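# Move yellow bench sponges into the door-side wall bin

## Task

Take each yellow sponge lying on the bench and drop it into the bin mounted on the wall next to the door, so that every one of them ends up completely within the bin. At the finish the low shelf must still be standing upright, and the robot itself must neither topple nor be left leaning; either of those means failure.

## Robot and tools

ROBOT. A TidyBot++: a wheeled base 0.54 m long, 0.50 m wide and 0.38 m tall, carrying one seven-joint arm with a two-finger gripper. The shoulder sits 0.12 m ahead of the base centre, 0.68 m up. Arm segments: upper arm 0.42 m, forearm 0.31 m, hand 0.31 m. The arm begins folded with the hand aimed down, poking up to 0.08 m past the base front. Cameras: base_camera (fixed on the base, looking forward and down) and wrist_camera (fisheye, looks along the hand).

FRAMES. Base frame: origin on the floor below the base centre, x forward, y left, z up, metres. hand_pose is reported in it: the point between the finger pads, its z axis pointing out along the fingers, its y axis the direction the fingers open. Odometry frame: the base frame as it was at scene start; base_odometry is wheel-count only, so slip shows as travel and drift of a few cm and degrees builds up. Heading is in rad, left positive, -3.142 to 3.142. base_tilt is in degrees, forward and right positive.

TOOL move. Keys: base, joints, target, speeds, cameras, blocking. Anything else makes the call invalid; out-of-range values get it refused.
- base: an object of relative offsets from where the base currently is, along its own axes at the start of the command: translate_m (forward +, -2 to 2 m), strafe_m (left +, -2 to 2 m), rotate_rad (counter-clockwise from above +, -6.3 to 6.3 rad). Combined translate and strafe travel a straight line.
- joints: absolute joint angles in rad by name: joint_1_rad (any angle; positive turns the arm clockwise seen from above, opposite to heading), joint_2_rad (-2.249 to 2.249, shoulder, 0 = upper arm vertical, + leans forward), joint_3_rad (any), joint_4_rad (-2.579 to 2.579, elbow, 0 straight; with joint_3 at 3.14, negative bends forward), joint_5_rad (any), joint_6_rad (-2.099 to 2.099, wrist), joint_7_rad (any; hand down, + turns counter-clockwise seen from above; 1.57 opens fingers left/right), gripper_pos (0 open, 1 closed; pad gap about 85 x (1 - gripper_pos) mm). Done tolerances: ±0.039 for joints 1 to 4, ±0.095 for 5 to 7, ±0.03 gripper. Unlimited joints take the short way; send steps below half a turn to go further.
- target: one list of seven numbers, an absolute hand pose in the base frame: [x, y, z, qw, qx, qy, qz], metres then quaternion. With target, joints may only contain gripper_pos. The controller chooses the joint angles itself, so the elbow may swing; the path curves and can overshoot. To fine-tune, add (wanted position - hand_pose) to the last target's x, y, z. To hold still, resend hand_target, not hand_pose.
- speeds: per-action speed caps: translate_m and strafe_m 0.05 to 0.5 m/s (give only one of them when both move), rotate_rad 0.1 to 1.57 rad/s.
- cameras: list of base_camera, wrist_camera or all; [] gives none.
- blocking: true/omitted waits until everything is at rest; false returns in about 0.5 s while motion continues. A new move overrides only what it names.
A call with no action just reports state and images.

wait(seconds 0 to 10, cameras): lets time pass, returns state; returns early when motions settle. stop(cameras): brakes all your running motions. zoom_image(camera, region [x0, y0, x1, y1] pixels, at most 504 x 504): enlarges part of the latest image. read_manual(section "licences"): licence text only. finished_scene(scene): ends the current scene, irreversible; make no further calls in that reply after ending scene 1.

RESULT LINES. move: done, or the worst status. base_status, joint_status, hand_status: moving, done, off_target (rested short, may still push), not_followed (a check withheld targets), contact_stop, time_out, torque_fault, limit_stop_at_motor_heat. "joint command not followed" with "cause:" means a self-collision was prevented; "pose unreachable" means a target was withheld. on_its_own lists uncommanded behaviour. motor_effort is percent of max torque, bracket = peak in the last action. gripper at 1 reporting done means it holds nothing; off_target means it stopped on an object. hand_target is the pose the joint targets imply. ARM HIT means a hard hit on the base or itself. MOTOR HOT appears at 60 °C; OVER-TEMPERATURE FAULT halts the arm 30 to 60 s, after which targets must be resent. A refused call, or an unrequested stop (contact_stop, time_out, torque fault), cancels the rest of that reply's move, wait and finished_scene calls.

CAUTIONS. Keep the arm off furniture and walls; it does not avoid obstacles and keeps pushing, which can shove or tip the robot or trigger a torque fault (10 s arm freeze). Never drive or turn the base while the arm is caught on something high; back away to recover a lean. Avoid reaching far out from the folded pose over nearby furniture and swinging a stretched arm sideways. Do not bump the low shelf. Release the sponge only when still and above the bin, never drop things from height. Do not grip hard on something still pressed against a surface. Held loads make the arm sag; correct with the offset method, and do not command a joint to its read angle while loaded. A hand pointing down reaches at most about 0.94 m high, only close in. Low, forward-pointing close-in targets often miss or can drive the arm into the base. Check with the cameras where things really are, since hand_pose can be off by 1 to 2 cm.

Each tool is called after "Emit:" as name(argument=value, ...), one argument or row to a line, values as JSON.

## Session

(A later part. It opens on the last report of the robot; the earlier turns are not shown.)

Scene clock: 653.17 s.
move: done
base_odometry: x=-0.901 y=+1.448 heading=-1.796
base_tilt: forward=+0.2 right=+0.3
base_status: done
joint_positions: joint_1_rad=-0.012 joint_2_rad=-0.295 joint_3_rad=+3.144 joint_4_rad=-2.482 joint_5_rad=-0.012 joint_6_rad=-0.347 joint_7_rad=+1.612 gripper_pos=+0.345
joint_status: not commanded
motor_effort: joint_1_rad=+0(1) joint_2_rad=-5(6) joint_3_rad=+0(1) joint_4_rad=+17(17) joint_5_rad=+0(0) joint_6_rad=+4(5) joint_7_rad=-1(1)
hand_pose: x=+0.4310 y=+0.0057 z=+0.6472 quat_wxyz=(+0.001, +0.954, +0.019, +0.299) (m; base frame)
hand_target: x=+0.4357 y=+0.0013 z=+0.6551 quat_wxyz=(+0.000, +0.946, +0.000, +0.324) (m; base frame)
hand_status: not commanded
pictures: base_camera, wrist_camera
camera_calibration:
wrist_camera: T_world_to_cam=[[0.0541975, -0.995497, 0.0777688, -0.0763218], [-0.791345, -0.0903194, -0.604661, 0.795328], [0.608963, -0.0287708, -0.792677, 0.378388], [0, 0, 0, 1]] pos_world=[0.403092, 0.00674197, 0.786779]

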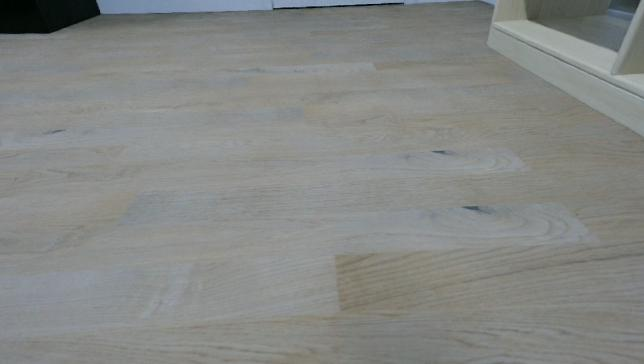

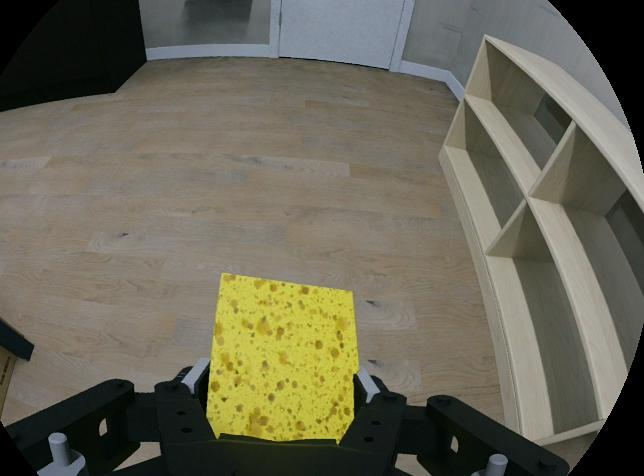

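Emit:
move(
  base={"translate_m": 0.8},
  speeds={"translate_m": 0.3},
)

Scene clock: 715.07 s.
move: done
base_odometry: x=-1.079 y=+0.668 heading=-1.796
base_tilt: forward=+0.2 right=+0.3
base_status: done
joint_positions: joint_1_rad=-0.012 joint_2_rad=-0.303 joint_3_rad=+3.144 joint_4_rad=-2.485 joint_5_rad=-0.012 joint_6_rad=-0.346 joint_7_rad=+1.612 gripper_pos=+0.345
joint_status: not commanded
motor_effort: joint_1_rad=+0(1) joint_2_rad=-5(7) joint_3_rad=+0(1) joint_4_rad=+17(18) joint_5_rad=+0(0) joint_6_rad=+5(5) joint_7_rad=+0(1)
hand_pose: x=+0.4303 y=+0.0057 z=+0.6485 quat_wxyz=(+0.001, +0.953, +0.019, +0.302) (m; base frame)
hand_target: x=+0.4357 y=+0.0013 z=+0.6551 quat_wxyz=(+0.000, +0.946, +0.000, +0.324) (m; base frame)
hand_status: not commanded
pictures: base_camera, wrist_camera
camera_calibration:
wrist_camera: T_world_to_cam=[[0.053658, -0.995506, 0.0780288, -0.0763153], [-0.787755, -0.0902213, -0.609345, 0.797069], [0.613647, -0.0287714, -0.789056, 0.375436], [0, 0, 0, 1]] pos_world=[0.401605, 0.00674202, 0.787885]

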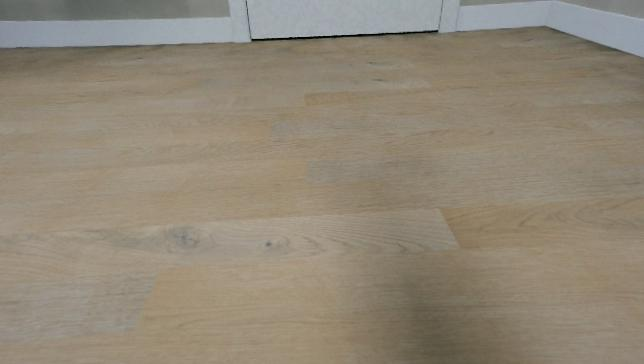

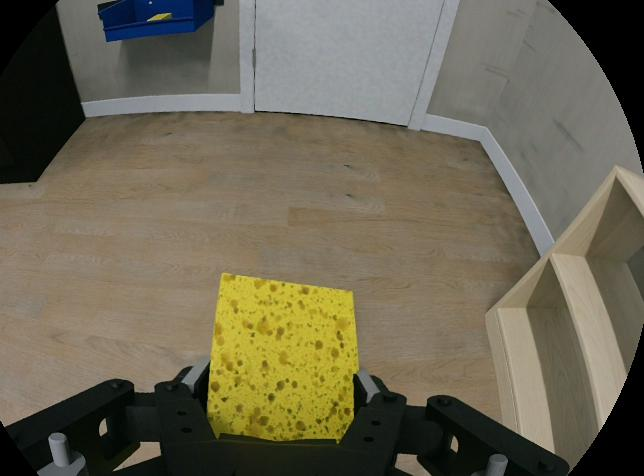

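Emit:
move(
  base={"strafe_m": 0.635},
  speeds={"strafe_m": 0.3},
  cameras=[],
)

Emit:
move(
  base={"translate_m": 0.399},
  speeds={"translate_m": 0.3},
  cameras=[],
)

Emit:
move(
  joints={"joint_1_rad":0,"joint_2_rad":0.49,"joint_3_rad":3.1416,"joint_4_rad":-1.367,"joint_5_rad":0,"joint_6_rad":-0.72,"joint_7_rad":1.5708},
)

Scene clock: 729.63 s.
move: time_out
base_odometry: x=-0.568 y=+0.550 heading=-1.776
base_tilt: forward=+0.2 right=+0.3
base_status: strafe_m time_out (by the wheels' count: +0.524 of +0.635)
joint_positions: joint_1_rad=-0.008 joint_2_rad=-0.309 joint_3_rad=+3.141 joint_4_rad=-2.487 joint_5_rad=-0.012 joint_6_rad=-0.344 joint_7_rad=+1.611 gripper_pos=+0.345
joint_status: not commanded
motor_effort: joint_1_rad=+0(2) joint_2_rad=-6(12) joint_3_rad=+1(7) joint_4_rad=+16(19) joint_5_rad=+0(1) joint_6_rad=+5(6) joint_7_rad=-1(1)
hand_pose: x=+0.4300 y=+0.0053 z=+0.6499 quat_wxyz=(+0.001, +0.952, +0.019, +0.305) (m; base frame)
hand_target: x=+0.4357 y=+0.0013 z=+0.6551 quat_wxyz=(+0.000, +0.946, +0.000, +0.324) (m; base frame)
hand_status: not commanded
pictures: none
No camera images: "cameras" was empty.

not run: a stop that you did not command came earlier in this reply.

not run: a stop that you did not command came earlier in this reply.

Emit:
move(
  base={"strafe_m": -0.08},
  speeds={"strafe_m": 0.1},
)

Scene clock: 735.53 s.
move: done
base_odometry: x=-0.647 y=+0.567 heading=-1.777
base_tilt: forward=+0.2 right=+0.3
base_status: done
joint_positions: joint_1_rad=-0.008 joint_2_rad=-0.309 joint_3_rad=+3.141 joint_4_rad=-2.487 joint_5_rad=-0.012 joint_6_rad=-0.344 joint_7_rad=+1.611 gripper_pos=+0.345
joint_status: not commanded
motor_effort: joint_1_rad=+1(1) joint_2_rad=-5(5) joint_3_rad=+0(2) joint_4_rad=+17(18) joint_5_rad=+0(0) joint_6_rad=+5(5) joint_7_rad=-1(1)
hand_pose: x=+0.4300 y=+0.0053 z=+0.6499 quat_wxyz=(+0.001, +0.952, +0.019, +0.305) (m; base frame)
hand_target: x=+0.4357 y=+0.0013 z=+0.6551 quat_wxyz=(+0.000, +0.946, +0.000, +0.324) (m; base frame)
hand_status: not commanded
pictures: base_camera, wrist_camera
camera_calibration:
wrist_camera: T_world_to_cam=[[0.0516496, -0.995548, 0.0788424, -0.0764794], [-0.783954, -0.0893261, -0.614358, 0.799193], [0.618666, -0.0300775, -0.785078, 0.372027], [0, 0, 0, 1]] pos_world=[0.400321, 0.00643944, 0.789091]

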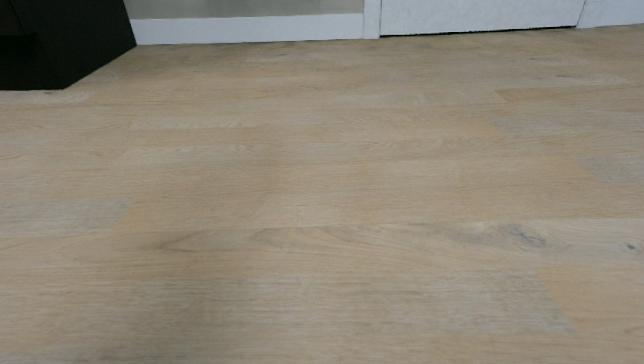

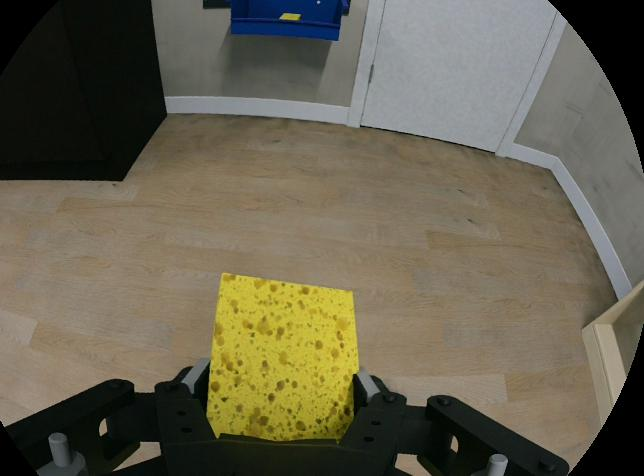

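Emit:
move(
  base={"translate_m": 0.401},
  speeds={"translate_m": 0.2},
  cameras=[],
)

Emit:
move(
  base={"strafe_m": 0.183, "rotate_rad": -0.02},
  speeds={"strafe_m": 0.2},
  cameras=["base_camera"],
)

Emit:
move(
  joints={"joint_1_rad":0,"joint_2_rad":0.49,"joint_3_rad":3.1416,"joint_4_rad":-1.367,"joint_5_rad":0,"joint_6_rad":-0.72,"joint_7_rad":1.5708},
)

Scene clock: 747.63 s.
move: done
base_odometry: x=-0.729 y=+0.174 heading=-1.777
base_tilt: forward=+0.2 right=+0.3
base_status: done
joint_positions: joint_1_rad=-0.008 joint_2_rad=-0.310 joint_3_rad=+3.141 joint_4_rad=-2.487 joint_5_rad=-0.012 joint_6_rad=-0.343 joint_7_rad=+1.611 gripper_pos=+0.345
joint_status: not commanded
motor_effort: joint_1_rad=+0(1) joint_2_rad=-5(6) joint_3_rad=+0(1) joint_4_rad=+16(18) joint_5_rad=+0(0) joint_6_rad=+5(5) joint_7_rad=+0(1)
hand_pose: x=+0.4299 y=+0.0053 z=+0.6500 quat_wxyz=(+0.001, +0.952, +0.019, +0.305) (m; base frame)
hand_target: x=+0.4357 y=+0.0013 z=+0.6551 quat_wxyz=(+0.000, +0.946, +0.000, +0.324) (m; base frame)
hand_status: not commanded
pictures: none
No camera images: "cameras" was empty.

Scene clock: 749.30 s.
move: done
base_odometry: x=-0.549 y=+0.136 heading=-1.797
base_tilt: forward=+0.2 right=+0.3
base_status: done
joint_positions: joint_1_rad=-0.008 joint_2_rad=-0.310 joint_3_rad=+3.141 joint_4_rad=-2.487 joint_5_rad=-0.012 joint_6_rad=-0.343 joint_7_rad=+1.611 gripper_pos=+0.345
joint_status: not commanded
motor_effort: joint_1_rad=+0(1) joint_2_rad=-5(6) joint_3_rad=+0(1) joint_4_rad=+17(18) joint_5_rad=+0(0) joint_6_rad=+5(5) joint_7_rad=-1(1)
hand_pose: x=+0.4299 y=+0.0053 z=+0.6500 quat_wxyz=(+0.001, +0.952, +0.019, +0.305) (m; base frame)
hand_target: x=+0.4357 y=+0.0013 z=+0.6551 quat_wxyz=(+0.000, +0.946, +0.000, +0.324) (m; base frame)
hand_status: not commanded
pictures: base_camera

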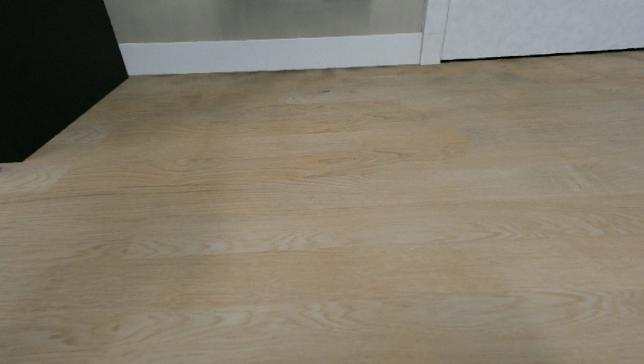

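Scene clock: 751.73 s.
move: done
base_odometry: x=-0.549 y=+0.136 heading=-1.797
base_tilt: forward=+0.2 right=+0.3
base_status: not commanded
joint_positions: joint_1_rad=-0.008 joint_2_rad=+0.477 joint_3_rad=+3.141 joint_4_rad=-1.384 joint_5_rad=-0.012 joint_6_rad=-0.677 joint_7_rad=+1.611 gripper_pos=+0.345
joint_status: all done
motor_effort: joint_1_rad=+1(1) joint_2_rad=-34(35) joint_3_rad=+0(1) joint_4_rad=+18(20) joint_5_rad=+0(1) joint_6_rad=+4(6) joint_7_rad=+0(2)
hand_pose: x=+0.7901 y=+0.0095 z=+0.7093 quat_wxyz=(+0.000, +0.955, +0.020, +0.297) (m; base frame)
hand_target: x=+0.7852 y=+0.0014 z=+0.7013 quat_wxyz=(+0.000, +0.960, +0.000, +0.279) (m; base frame)
hand_status: not commanded
pictures: base_camera, wrist_camera
camera_calibration:
wrist_camera: T_world_to_cam=[[0.0563338, -0.995519, 0.0759498, -0.0972485], [-0.793504, -0.0908109, -0.601751, 1.11707], [0.605952, -0.0263675, -0.795064, 0.213053], [0, 0, 0, 1]] pos_world=[0.762781, 0.0102474, 0.848977]

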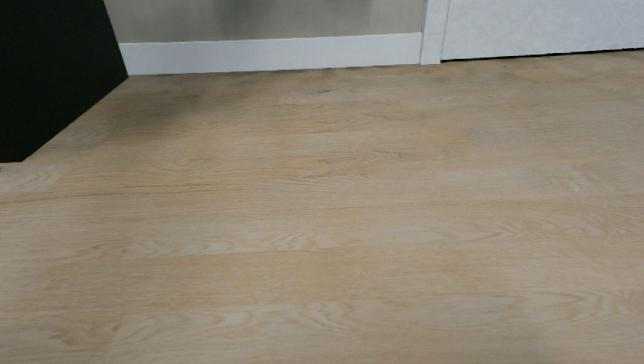

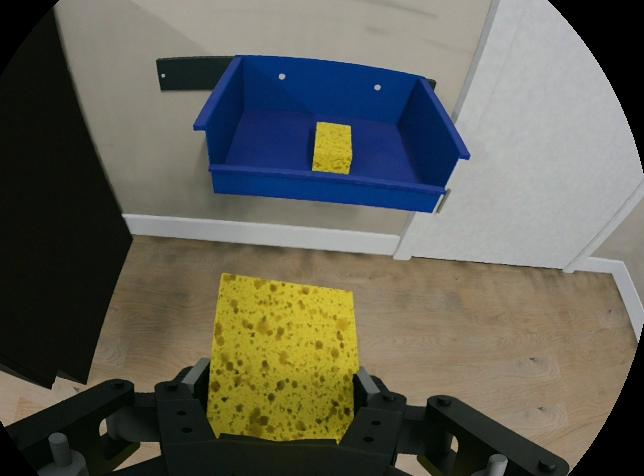

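Emit:
move(
  base={"strafe_m": 0.139},
  speeds={"strafe_m": 0.2},
  cameras=["base_camera"],
)

Emit:
move(
  base={"translate_m": 0.3},
  speeds={"translate_m": 0.2},
)

Scene clock: 766.37 s.
move: done
base_odometry: x=-0.414 y=+0.105 heading=-1.797
base_tilt: forward=+0.2 right=+0.3
base_status: done
joint_positions: joint_1_rad=-0.003 joint_2_rad=+0.477 joint_3_rad=+3.141 joint_4_rad=-1.384 joint_5_rad=-0.012 joint_6_rad=-0.679 joint_7_rad=+1.611 gripper_pos=+0.345
joint_status: not commanded
motor_effort: joint_1_rad=+1(3) joint_2_rad=-34(36) joint_3_rad=+0(2) joint_4_rad=+19(20) joint_5_rad=+0(1) joint_6_rad=+5(5) joint_7_rad=-1(1)
hand_pose: x=+0.7898 y=+0.0064 z=+0.7091 quat_wxyz=(+0.000, +0.955, +0.018, +0.297) (m; base frame)
hand_target: x=+0.7852 y=+0.0014 z=+0.7013 quat_wxyz=(+0.000, +0.960, +0.000, +0.279) (m; base frame)
hand_status: not commanded
pictures: base_camera

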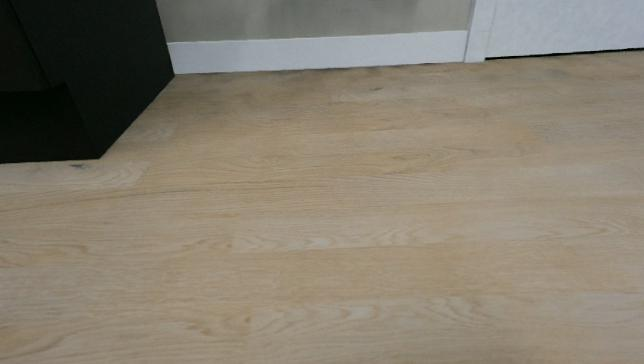

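Scene clock: 768.63 s.
move: done
base_odometry: x=-0.481 y=-0.187 heading=-1.796
base_tilt: forward=+0.2 right=+0.3
base_status: done
joint_positions: joint_1_rad=-0.003 joint_2_rad=+0.483 joint_3_rad=+3.141 joint_4_rad=-1.380 joint_5_rad=-0.012 joint_6_rad=-0.682 joint_7_rad=+1.611 gripper_pos=+0.345
joint_status: not commanded
motor_effort: joint_1_rad=+1(1) joint_2_rad=-34(36) joint_3_rad=+0(1) joint_4_rad=+19(20) joint_5_rad=+0(0) joint_6_rad=+5(5) joint_7_rad=-1(1)
hand_pose: x=+0.7904 y=+0.0064 z=+0.7065 quat_wxyz=(+0.000, +0.956, +0.018, +0.294) (m; base frame)
hand_target: x=+0.7852 y=+0.0014 z=+0.7013 quat_wxyz=(+0.000, +0.960, +0.000, +0.279) (m; base frame)
hand_status: not commanded
pictures: base_camera, wrist_camera
camera_calibration:
wrist_camera: T_world_to_cam=[[0.0523066, -0.995773, 0.0754951, -0.0966427], [-0.798222, -0.0871179, -0.596031, 1.11493], [0.600088, -0.0290855, -0.799405, 0.218213], [0, 0, 0, 1]] pos_world=[0.76407, 0.00724304, 0.84627]

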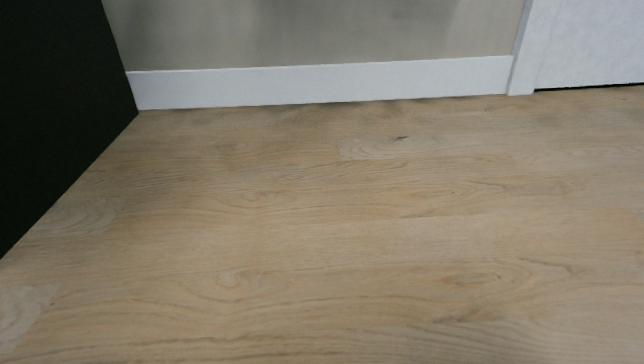

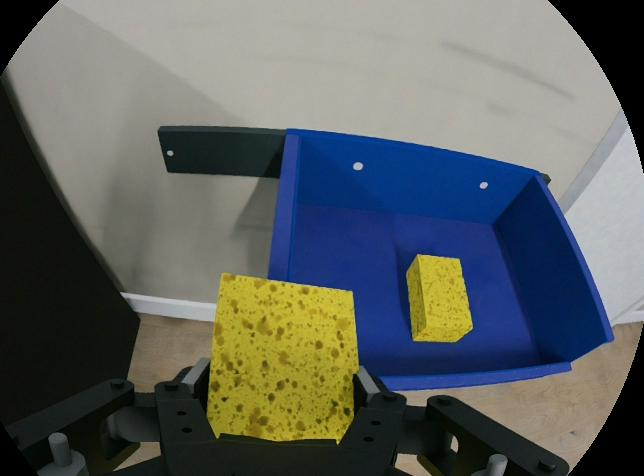

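Emit:
move(
  base={"rotate_rad": -0.038, "strafe_m": -0.036},
  speeds={"strafe_m": 0.1},
)

Scene clock: 787.43 s.
move: done
base_odometry: x=-0.516 y=-0.179 heading=-1.834
base_tilt: forward=+0.2 right=+0.3
base_status: done
joint_positions: joint_1_rad=+0.004 joint_2_rad=+0.483 joint_3_rad=+3.143 joint_4_rad=-1.380 joint_5_rad=-0.012 joint_6_rad=-0.682 joint_7_rad=+1.611 gripper_pos=+0.345
joint_status: not commanded
motor_effort: joint_1_rad=+0(6) joint_2_rad=-34(35) joint_3_rad=+0(3) joint_4_rad=+19(20) joint_5_rad=+0(1) joint_6_rad=+5(5) joint_7_rad=-1(1)
hand_pose: x=+0.7905 y=+0.0005 z=+0.7064 quat_wxyz=(+0.002, +0.956, +0.014, +0.294) (m; base frame)
hand_target: x=+0.7852 y=+0.0014 z=+0.7013 quat_wxyz=(+0.000, +0.960, +0.000, +0.279) (m; base frame)
hand_status: not commanded
pictures: base_camera, wrist_camera
camera_calibration:
wrist_camera: T_world_to_cam=[[0.0434659, -0.996132, 0.0763714, -0.0961207], [-0.798978, -0.0805527, -0.595941, 1.11503], [0.599787, -0.035116, -0.799389, 0.218214], [0, 0, 0, 1]] pos_world=[0.764179, 0.00173242, 0.846269]

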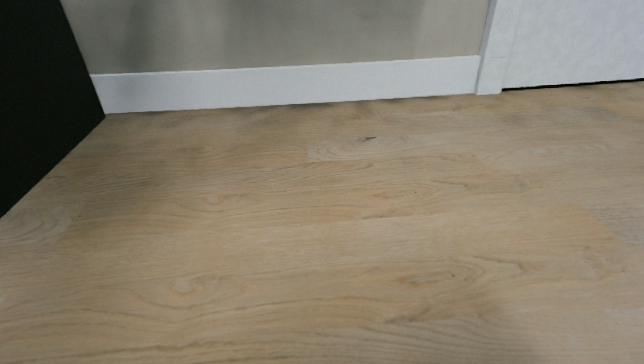

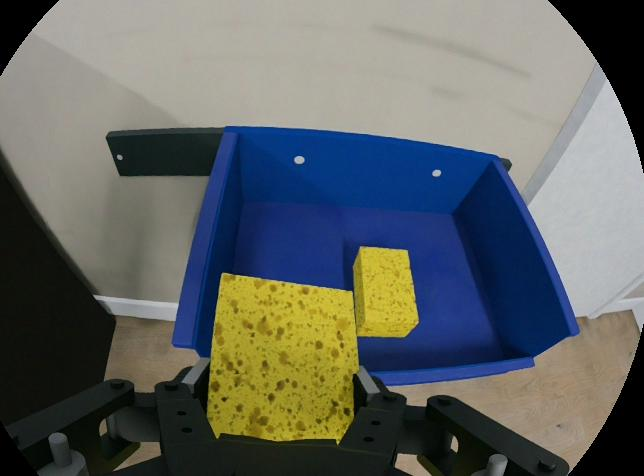

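Emit:
move(
  base={"translate_m": 0.16},
  speeds={"translate_m": 0.15},
)

Scene clock: 803.23 s.
move: done
base_odometry: x=-0.558 y=-0.334 heading=-1.834
base_tilt: forward=+0.2 right=+0.3
base_status: done
joint_positions: joint_1_rad=+0.004 joint_2_rad=+0.486 joint_3_rad=+3.143 joint_4_rad=-1.378 joint_5_rad=-0.012 joint_6_rad=-0.684 joint_7_rad=+1.611 gripper_pos=+0.345
joint_status: not commanded
motor_effort: joint_1_rad=+0(1) joint_2_rad=-34(36) joint_3_rad=+0(1) joint_4_rad=+19(20) joint_5_rad=+0(0) joint_6_rad=+5(5) joint_7_rad=-1(1)
hand_pose: x=+0.7905 y=+0.0005 z=+0.7051 quat_wxyz=(+0.002, +0.956, +0.014, +0.293) (m; base frame)
hand_target: x=+0.7852 y=+0.0014 z=+0.7013 quat_wxyz=(+0.000, +0.960, +0.000, +0.279) (m; base frame)
hand_status: not commanded
pictures: base_camera, wrist_camera
camera_calibration:
wrist_camera: T_world_to_cam=[[0.0436734, -0.996132, 0.0762483, -0.0961006], [-0.800646, -0.080547, -0.593699, 1.11401], [0.597544, -0.035119, -0.801066, 0.220149], [0, 0, 0, 1]] pos_world=[0.764573, 0.00173242, 0.845066]

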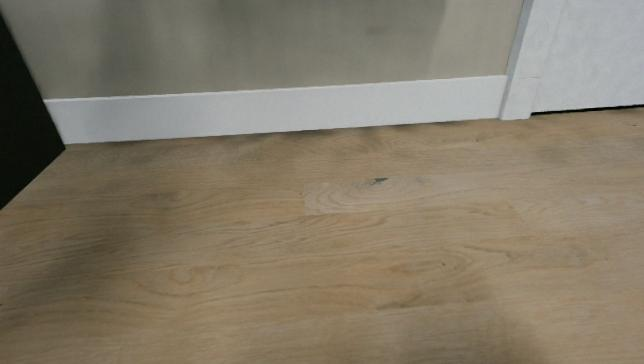

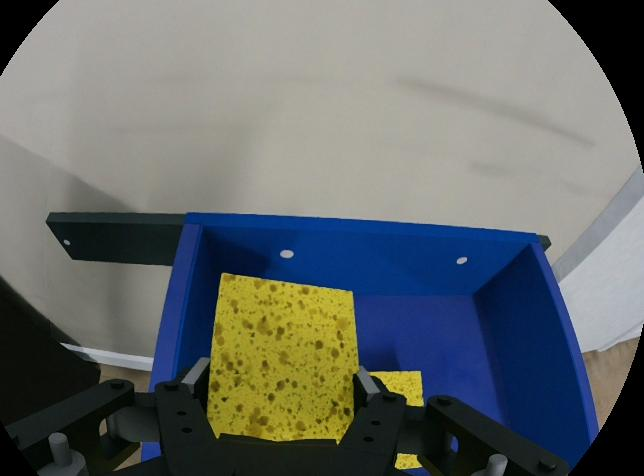

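Emit:
move(
  base={"strafe_m": -0.012},
  speeds={"strafe_m": 0.05},
  cameras=[],
)

Emit:
move(
  joints={"joint_2_rad":0.594,"joint_4_rad":-1.544,"joint_6_rad":-0.45},
)

Scene clock: 819.27 s.
move: done
base_odometry: x=-0.570 y=-0.331 heading=-1.834
base_tilt: forward=+0.2 right=+0.3
base_status: done
joint_positions: joint_1_rad=+0.004 joint_2_rad=+0.486 joint_3_rad=+3.143 joint_4_rad=-1.378 joint_5_rad=-0.012 joint_6_rad=-0.684 joint_7_rad=+1.611 gripper_pos=+0.345
joint_status: not commanded
motor_effort: joint_1_rad=+0(4) joint_2_rad=-35(36) joint_3_rad=-1(2) joint_4_rad=+19(20) joint_5_rad=+0(0) joint_6_rad=+5(5) joint_7_rad=-1(1)
hand_pose: x=+0.7905 y=+0.0007 z=+0.7051 quat_wxyz=(+0.002, +0.956, +0.014, +0.293) (m; base frame)
hand_target: x=+0.7852 y=+0.0014 z=+0.7013 quat_wxyz=(+0.000, +0.960, +0.000, +0.279) (m; base frame)
hand_status: not commanded
pictures: none
No camera images: "cameras" was empty.

Scene clock: 820.73 s.
move: done
base_odometry: x=-0.570 y=-0.331 heading=-1.834
base_tilt: forward=+0.2 right=+0.3
base_status: not commanded
joint_positions: joint_1_rad=+0.004 joint_2_rad=+0.598 joint_3_rad=+3.143 joint_4_rad=-1.534 joint_5_rad=-0.012 joint_6_rad=-0.501 joint_7_rad=+1.611 gripper_pos=+0.345
joint_status: all done
motor_effort: joint_1_rad=+0(1) joint_2_rad=-36(40) joint_3_rad=+0(1) joint_4_rad=+17(20) joint_5_rad=+0(0) joint_6_rad=+4(5) joint_7_rad=+0(1)
hand_pose: x=+0.7735 y=+0.0002 z=+0.5905 quat_wxyz=(+0.002, +0.968, +0.013, +0.252) (m; base frame)
hand_target: x=+0.7833 y=+0.0014 z=+0.5968 quat_wxyz=(+0.000, +0.962, +0.000, +0.273) (m; base frame)
hand_status: not commanded
pictures: base_camera, wrist_camera
camera_calibration:
wrist_camera: T_world_to_cam=[[0.0484833, -0.996165, 0.072833, -0.0886306], [-0.848412, -0.0795541, -0.523324, 1.02773], [0.527111, -0.0364199, -0.849016, 0.221314], [0, 0, 0, 1]] pos_world=[0.759581, 0.00152988, 0.732191]

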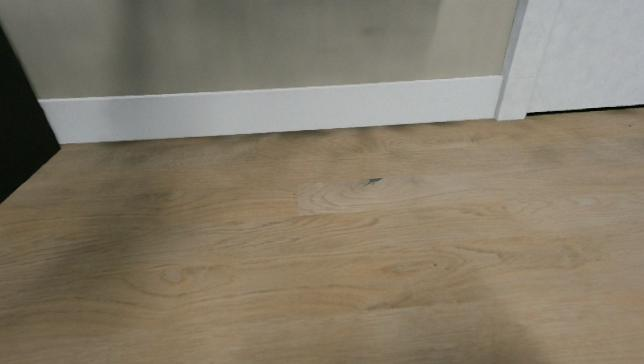

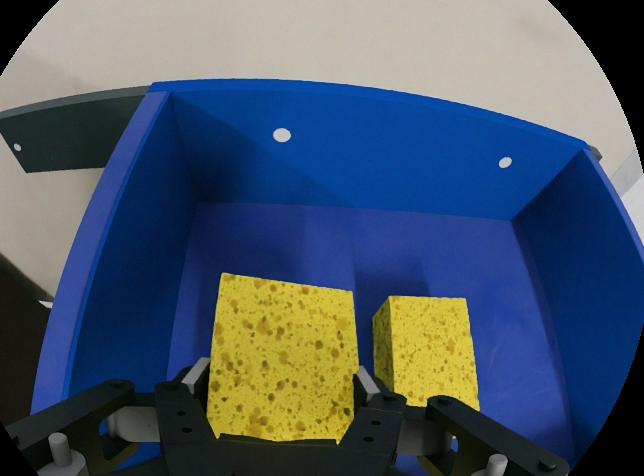

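Emit:
move(
  base={"translate_m": 0.02},
  speeds={"translate_m": 0.05},
  cameras=[],
)

Emit:
move(
  joints={"joint_2_rad":0.675,"joint_4_rad":-1.61,"joint_6_rad":-0.34},
)

Scene clock: 831.47 s.
move: done
base_odometry: x=-0.575 y=-0.350 heading=-1.834
base_tilt: forward=+0.2 right=+0.3
base_status: done
joint_positions: joint_1_rad=+0.004 joint_2_rad=+0.598 joint_3_rad=+3.143 joint_4_rad=-1.534 joint_5_rad=-0.012 joint_6_rad=-0.498 joint_7_rad=+1.611 gripper_pos=+0.345
joint_status: not commanded
motor_effort: joint_1_rad=+1(3) joint_2_rad=-36(38) joint_3_rad=+0(1) joint_4_rad=+17(18) joint_5_rad=+0(0) joint_6_rad=+4(5) joint_7_rad=+0(1)
hand_pose: x=+0.7742 y=+0.0002 z=+0.5909 quat_wxyz=(+0.002, +0.967, +0.013, +0.253) (m; base frame)
hand_target: x=+0.7833 y=+0.0014 z=+0.5968 quat_wxyz=(+0.000, +0.962, +0.000, +0.273) (m; base frame)
hand_status: not commanded
pictures: none
No camera images: "cameras" was empty.

Scene clock: 832.60 s.
move: done
base_odometry: x=-0.575 y=-0.350 heading=-1.834
base_tilt: forward=+0.2 right=+0.3
base_status: not commanded
joint_positions: joint_1_rad=+0.004 joint_2_rad=+0.674 joint_3_rad=+3.143 joint_4_rad=-1.597 joint_5_rad=-0.012 joint_6_rad=-0.388 joint_7_rad=+1.611 gripper_pos=+0.345
joint_status: all done
motor_effort: joint_1_rad=+1(1) joint_2_rad=-36(40) joint_3_rad=+0(1) joint_4_rad=+16(17) joint_5_rad=+0(0) joint_6_rad=+4(5) joint_7_rad=-1(1)
hand_pose: x=+0.7666 y=-0.0002 z=+0.5325 quat_wxyz=(+0.002, +0.971, +0.013, +0.239) (m; base frame)
hand_target: x=+0.7732 y=+0.0014 z=+0.5337 quat_wxyz=(+0.000, +0.967, +0.000, +0.255) (m; base frame)
hand_status: not commanded
pictures: base_camera, wrist_camera
camera_calibration:
wrist_camera: T_world_to_cam=[[0.0492772, -0.99616, 0.0723721, -0.0847602], [-0.861433, -0.0790603, -0.50168, 0.989995], [0.505475, -0.0376223, -0.862021, 0.199156], [0, 0, 0, 1]] pos_world=[0.756323, 0.0013273, 0.674471]

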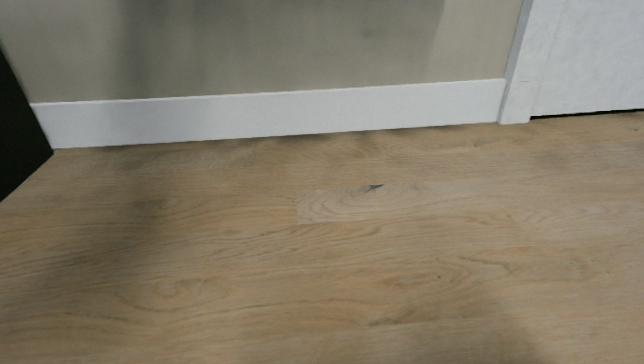

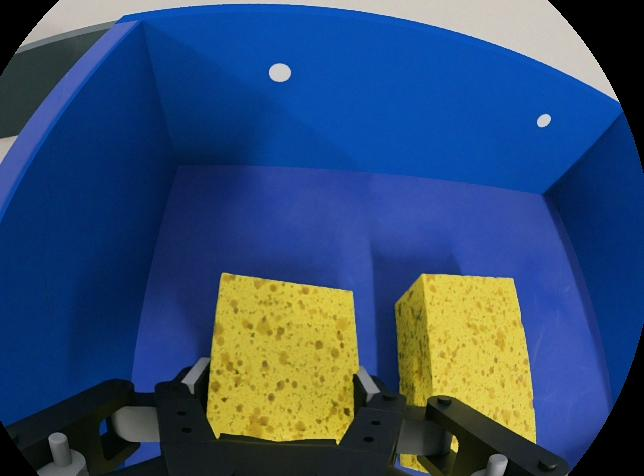

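Emit:
move(
  joints={"joint_2_rad":0.69,"joint_4_rad":-1.61,"joint_6_rad":-0.325},
  cameras=[],
)

Emit:
move(
  joints={"gripper_pos":0.33},
  cameras=[],
)

Emit:
move(
  joints={"gripper_pos":0.29},
)

Scene clock: 844.57 s.
move: done
base_odometry: x=-0.575 y=-0.350 heading=-1.834
base_tilt: forward=+0.2 right=+0.3
base_status: not commanded
joint_positions: joint_1_rad=+0.004 joint_2_rad=+0.679 joint_3_rad=+3.143 joint_4_rad=-1.597 joint_5_rad=-0.012 joint_6_rad=-0.373 joint_7_rad=+1.611 gripper_pos=+0.345
joint_status: all done
motor_effort: joint_1_rad=+0(1) joint_2_rad=-36(38) joint_3_rad=+0(0) joint_4_rad=+15(17) joint_5_rad=+0(0) joint_6_rad=+4(4) joint_7_rad=-1(1)
hand_pose: x=+0.7700 y=-0.0002 z=+0.5314 quat_wxyz=(+0.002, +0.970, +0.013, +0.244) (m; base frame)
hand_target: x=+0.7750 y=+0.0014 z=+0.5262 quat_wxyz=(+0.000, +0.967, +0.000, +0.255) (m; base frame)
hand_status: not commanded
pictures: none
No camera images: "cameras" was empty.

Scene clock: 845.20 s.
move: done
base_odometry: x=-0.575 y=-0.350 heading=-1.834
base_tilt: forward=+0.2 right=+0.3
base_status: not commanded
joint_positions: joint_1_rad=+0.004 joint_2_rad=+0.679 joint_3_rad=+3.143 joint_4_rad=-1.597 joint_5_rad=-0.012 joint_6_rad=-0.372 joint_7_rad=+1.611 gripper_pos=+0.328
joint_status: all done
motor_effort: joint_1_rad=+0(1) joint_2_rad=-36(37) joint_3_rad=+0(1) joint_4_rad=+16(16) joint_5_rad=+0(0) joint_6_rad=+3(4) joint_7_rad=-1(1)
hand_pose: x=+0.7701 y=-0.0002 z=+0.5315 quat_wxyz=(+0.002, +0.970, +0.013, +0.244) (m; base frame)
hand_target: x=+0.7750 y=+0.0014 z=+0.5262 quat_wxyz=(+0.000, +0.967, +0.000, +0.255) (m; base frame)
hand_status: not commanded
pictures: none
No camera images: "cameras" was empty.

Scene clock: 845.63 s.
move: done
base_odometry: x=-0.575 y=-0.350 heading=-1.834
base_tilt: forward=+0.2 right=+0.3
base_status: not commanded
joint_positions: joint_1_rad=+0.004 joint_2_rad=+0.679 joint_3_rad=+3.143 joint_4_rad=-1.597 joint_5_rad=-0.012 joint_6_rad=-0.372 joint_7_rad=+1.611 gripper_pos=+0.289
joint_status: all done
motor_effort: joint_1_rad=+0(1) joint_2_rad=-37(37) joint_3_rad=+0(1) joint_4_rad=+16(16) joint_5_rad=+0(0) joint_6_rad=+4(4) joint_7_rad=-1(1)
hand_pose: x=+0.7701 y=-0.0002 z=+0.5315 quat_wxyz=(+0.002, +0.970, +0.013, +0.244) (m; base frame)
hand_target: x=+0.7750 y=+0.0014 z=+0.5262 quat_wxyz=(+0.000, +0.967, +0.000, +0.255) (m; base frame)
hand_status: not commanded
pictures: base_camera, wrist_camera
camera_calibration:
wrist_camera: T_world_to_cam=[[0.0483458, -0.99616, 0.0729936, -0.0845858], [-0.856269, -0.0789605, -0.510458, 0.993127], [0.514262, -0.0378237, -0.856799, 0.186921], [0, 0, 0, 1]] pos_world=[0.758347, 0.00122688, 0.673278]

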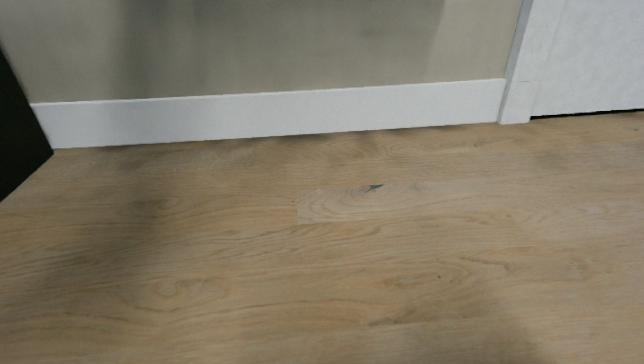

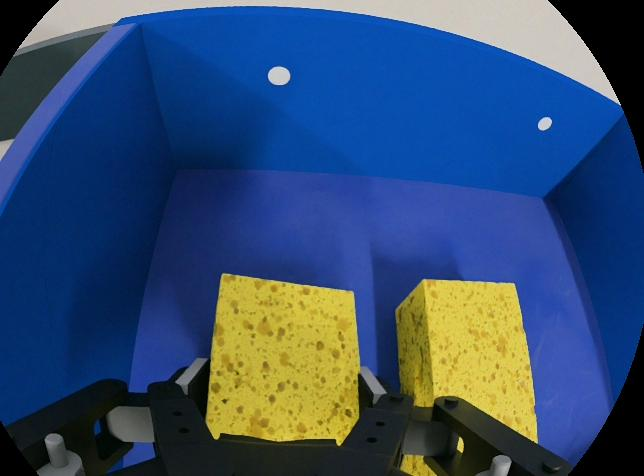

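Emit:
move(
  joints={"gripper_pos":0.26},
  cameras=["wrist_camera"],
)

Emit:
move(
  joints={"gripper_pos":0.22},
  cameras=["wrist_camera"],
)

Scene clock: 850.33 s.
move: done
base_odometry: x=-0.575 y=-0.350 heading=-1.834
base_tilt: forward=+0.2 right=+0.3
base_status: not commanded
joint_positions: joint_1_rad=+0.004 joint_2_rad=+0.679 joint_3_rad=+3.143 joint_4_rad=-1.597 joint_5_rad=-0.012 joint_6_rad=-0.372 joint_7_rad=+1.611 gripper_pos=+0.260
joint_status: all done
motor_effort: joint_1_rad=+0(1) joint_2_rad=-37(37) joint_3_rad=+0(1) joint_4_rad=+15(16) joint_5_rad=+0(0) joint_6_rad=+4(4) joint_7_rad=-1(1)
hand_pose: x=+0.7701 y=-0.0002 z=+0.5315 quat_wxyz=(+0.002, +0.970, +0.013, +0.244) (m; base frame)
hand_target: x=+0.7750 y=+0.0014 z=+0.5262 quat_wxyz=(+0.000, +0.967, +0.000, +0.255) (m; base frame)
hand_status: not commanded
pictures: wrist_camera
camera_calibration:
wrist_camera: T_world_to_cam=[[0.0483458, -0.99616, 0.0729936, -0.0845858], [-0.856269, -0.0789605, -0.510458, 0.993127], [0.514262, -0.0378237, -0.856799, 0.186921], [0, 0, 0, 1]] pos_world=[0.758347, 0.00122688, 0.673278]

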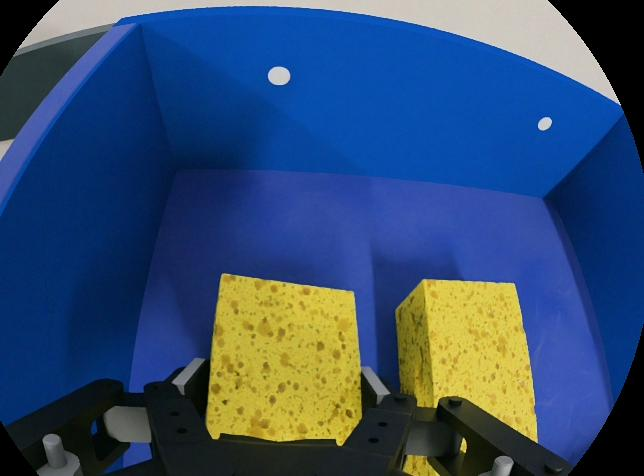

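Scene clock: 850.77 s.
move: done
base_odometry: x=-0.575 y=-0.350 heading=-1.834
base_tilt: forward=+0.2 right=+0.3
base_status: not commanded
joint_positions: joint_1_rad=+0.004 joint_2_rad=+0.679 joint_3_rad=+3.143 joint_4_rad=-1.597 joint_5_rad=-0.012 joint_6_rad=-0.372 joint_7_rad=+1.611 gripper_pos=+0.220
joint_status: all done
motor_effort: joint_1_rad=+0(1) joint_2_rad=-36(37) joint_3_rad=+0(1) joint_4_rad=+15(16) joint_5_rad=+0(0) joint_6_rad=+4(4) joint_7_rad=-1(1)
hand_pose: x=+0.7701 y=-0.0002 z=+0.5315 quat_wxyz=(+0.002, +0.970, +0.013, +0.244) (m; base frame)
hand_target: x=+0.7750 y=+0.0014 z=+0.5262 quat_wxyz=(+0.000, +0.967, +0.000, +0.255) (m; base frame)
hand_status: not commanded
pictures: wrist_camera
camera_calibration:
wrist_camera: T_world_to_cam=[[0.0483458, -0.99616, 0.0729936, -0.0845858], [-0.856269, -0.0789605, -0.510458, 0.993127], [0.514262, -0.0378237, -0.856799, 0.186921], [0, 0, 0, 1]] pos_world=[0.758347, 0.00122688, 0.673278]

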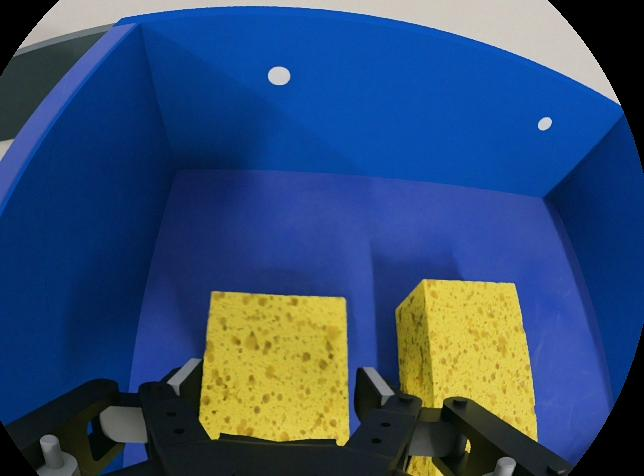

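Emit:
move(
  joints={"joint_2_rad":0.594,"joint_4_rad":-1.544,"joint_6_rad":-0.45},
  cameras=[],
)

Emit:
move(
  joints={"joint_2_rad":0.46,"joint_4_rad":-1.367,"joint_6_rad":-0.72},
  cameras=["wrist_camera"],
)

Emit:
move(
  base={"translate_m": -0.35},
  speeds={"translate_m": 0.2},
)

Scene clock: 858.70 s.
move: done
base_odometry: x=-0.575 y=-0.350 heading=-1.834
base_tilt: forward=+0.2 right=+0.3
base_status: not commanded
joint_positions: joint_1_rad=+0.004 joint_2_rad=+0.603 joint_3_rad=+3.143 joint_4_rad=-1.551 joint_5_rad=-0.012 joint_6_rad=-0.421 joint_7_rad=+1.611 gripper_pos=+0.220
joint_status: all done
motor_effort: joint_1_rad=+0(1) joint_2_rad=-36(39) joint_3_rad=+0(1) joint_4_rad=+17(17) joint_5_rad=+0(0) joint_6_rad=+4(5) joint_7_rad=-1(1)
hand_pose: x=+0.7870 y=-0.0001 z=+0.5926 quat_wxyz=(+0.003, +0.960, +0.013, +0.279) (m; base frame)
hand_target: x=+0.7833 y=+0.0014 z=+0.5968 quat_wxyz=(+0.000, +0.962, +0.000, +0.273) (m; base frame)
hand_status: not commanded
pictures: none
No camera images: "cameras" was empty.

Scene clock: 860.20 s.
move: done
base_odometry: x=-0.575 y=-0.350 heading=-1.834
base_tilt: forward=+0.2 right=+0.3
base_status: not commanded
joint_positions: joint_1_rad=+0.004 joint_2_rad=+0.462 joint_3_rad=+3.143 joint_4_rad=-1.372 joint_5_rad=-0.012 joint_6_rad=-0.677 joint_7_rad=+1.611 gripper_pos=+0.220
joint_status: all done
motor_effort: joint_1_rad=+0(1) joint_2_rad=-34(40) joint_3_rad=+0(1) joint_4_rad=+19(20) joint_5_rad=+0(0) joint_6_rad=+5(5) joint_7_rad=-1(1)
hand_pose: x=+0.7939 y=+0.0007 z=+0.7259 quat_wxyz=(+0.002, +0.950, +0.014, +0.311) (m; base frame)
hand_target: x=+0.7843 y=+0.0014 z=+0.7213 quat_wxyz=(+0.000, +0.956, +0.000, +0.293) (m; base frame)
hand_status: not commanded
pictures: wrist_camera
camera_calibration:
wrist_camera: T_world_to_cam=[[0.04103, -0.996111, 0.077968, -0.0967861], [-0.777376, -0.0808481, -0.623818, 1.13245], [0.627696, -0.0350152, -0.777671, 0.193806], [0, 0, 0, 1]] pos_world=[0.762657, 0.0019325, 0.864705]

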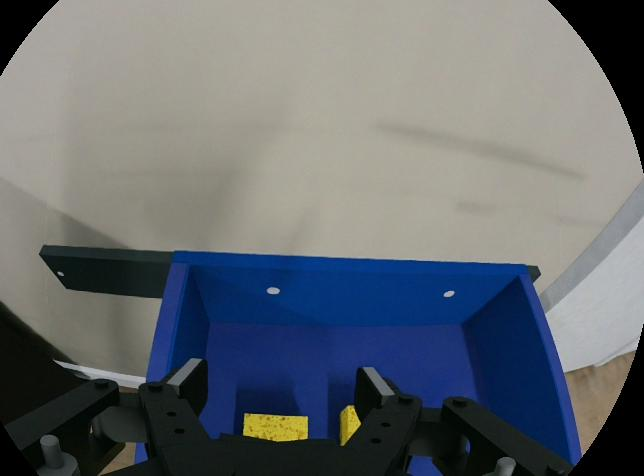

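Scene clock: 862.70 s.
move: done
base_odometry: x=-0.484 y=-0.012 heading=-1.834
base_tilt: forward=+0.2 right=+0.3
base_status: done
joint_positions: joint_1_rad=+0.003 joint_2_rad=+0.462 joint_3_rad=+3.143 joint_4_rad=-1.371 joint_5_rad=-0.012 joint_6_rad=-0.682 joint_7_rad=+1.611 gripper_pos=+0.220
joint_status: not commanded
motor_effort: joint_1_rad=+0(2) joint_2_rad=-34(37) joint_3_rad=+0(1) joint_4_rad=+19(21) joint_5_rad=+0(0) joint_6_rad=+5(6) joint_7_rad=-1(1)
hand_pose: x=+0.7926 y=+0.0010 z=+0.7248 quat_wxyz=(+0.002, +0.951, +0.014, +0.308) (m; base frame)
hand_target: x=+0.7843 y=+0.0014 z=+0.7213 quat_wxyz=(+0.000, +0.956, +0.000, +0.293) (m; base frame)
hand_status: not commanded
pictures: base_camera, wrist_camera
camera_calibration:
wrist_camera: T_world_to_cam=[[0.0418797, -0.996097, 0.0776947, -0.0969062], [-0.780759, -0.0811496, -0.61954, 1.13038], [0.623427, -0.0347147, -0.78111, 0.199655], [0, 0, 0, 1]] pos_world=[0.762144, 0.00213304, 0.863799]

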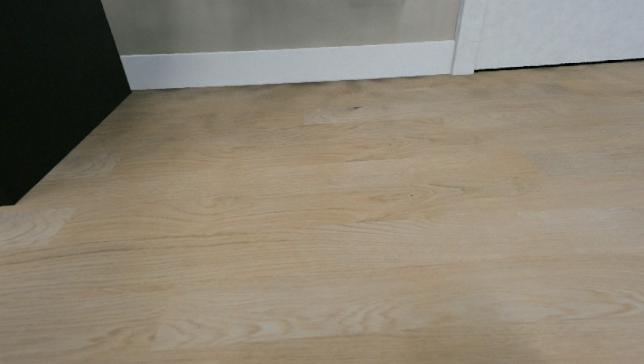

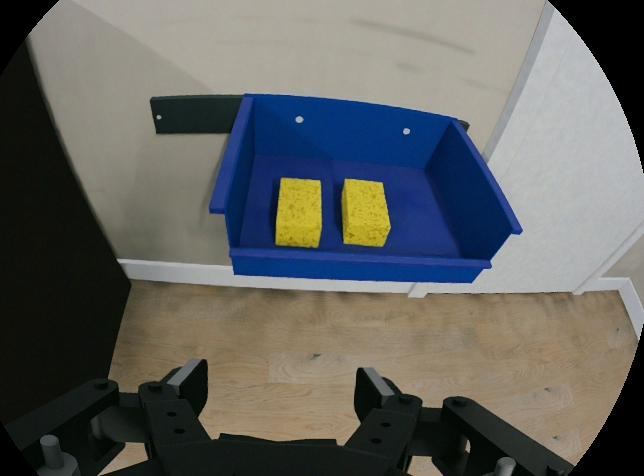

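Emit:
finished_scene(
  scene=2,
)

The scene is finished: the task was done.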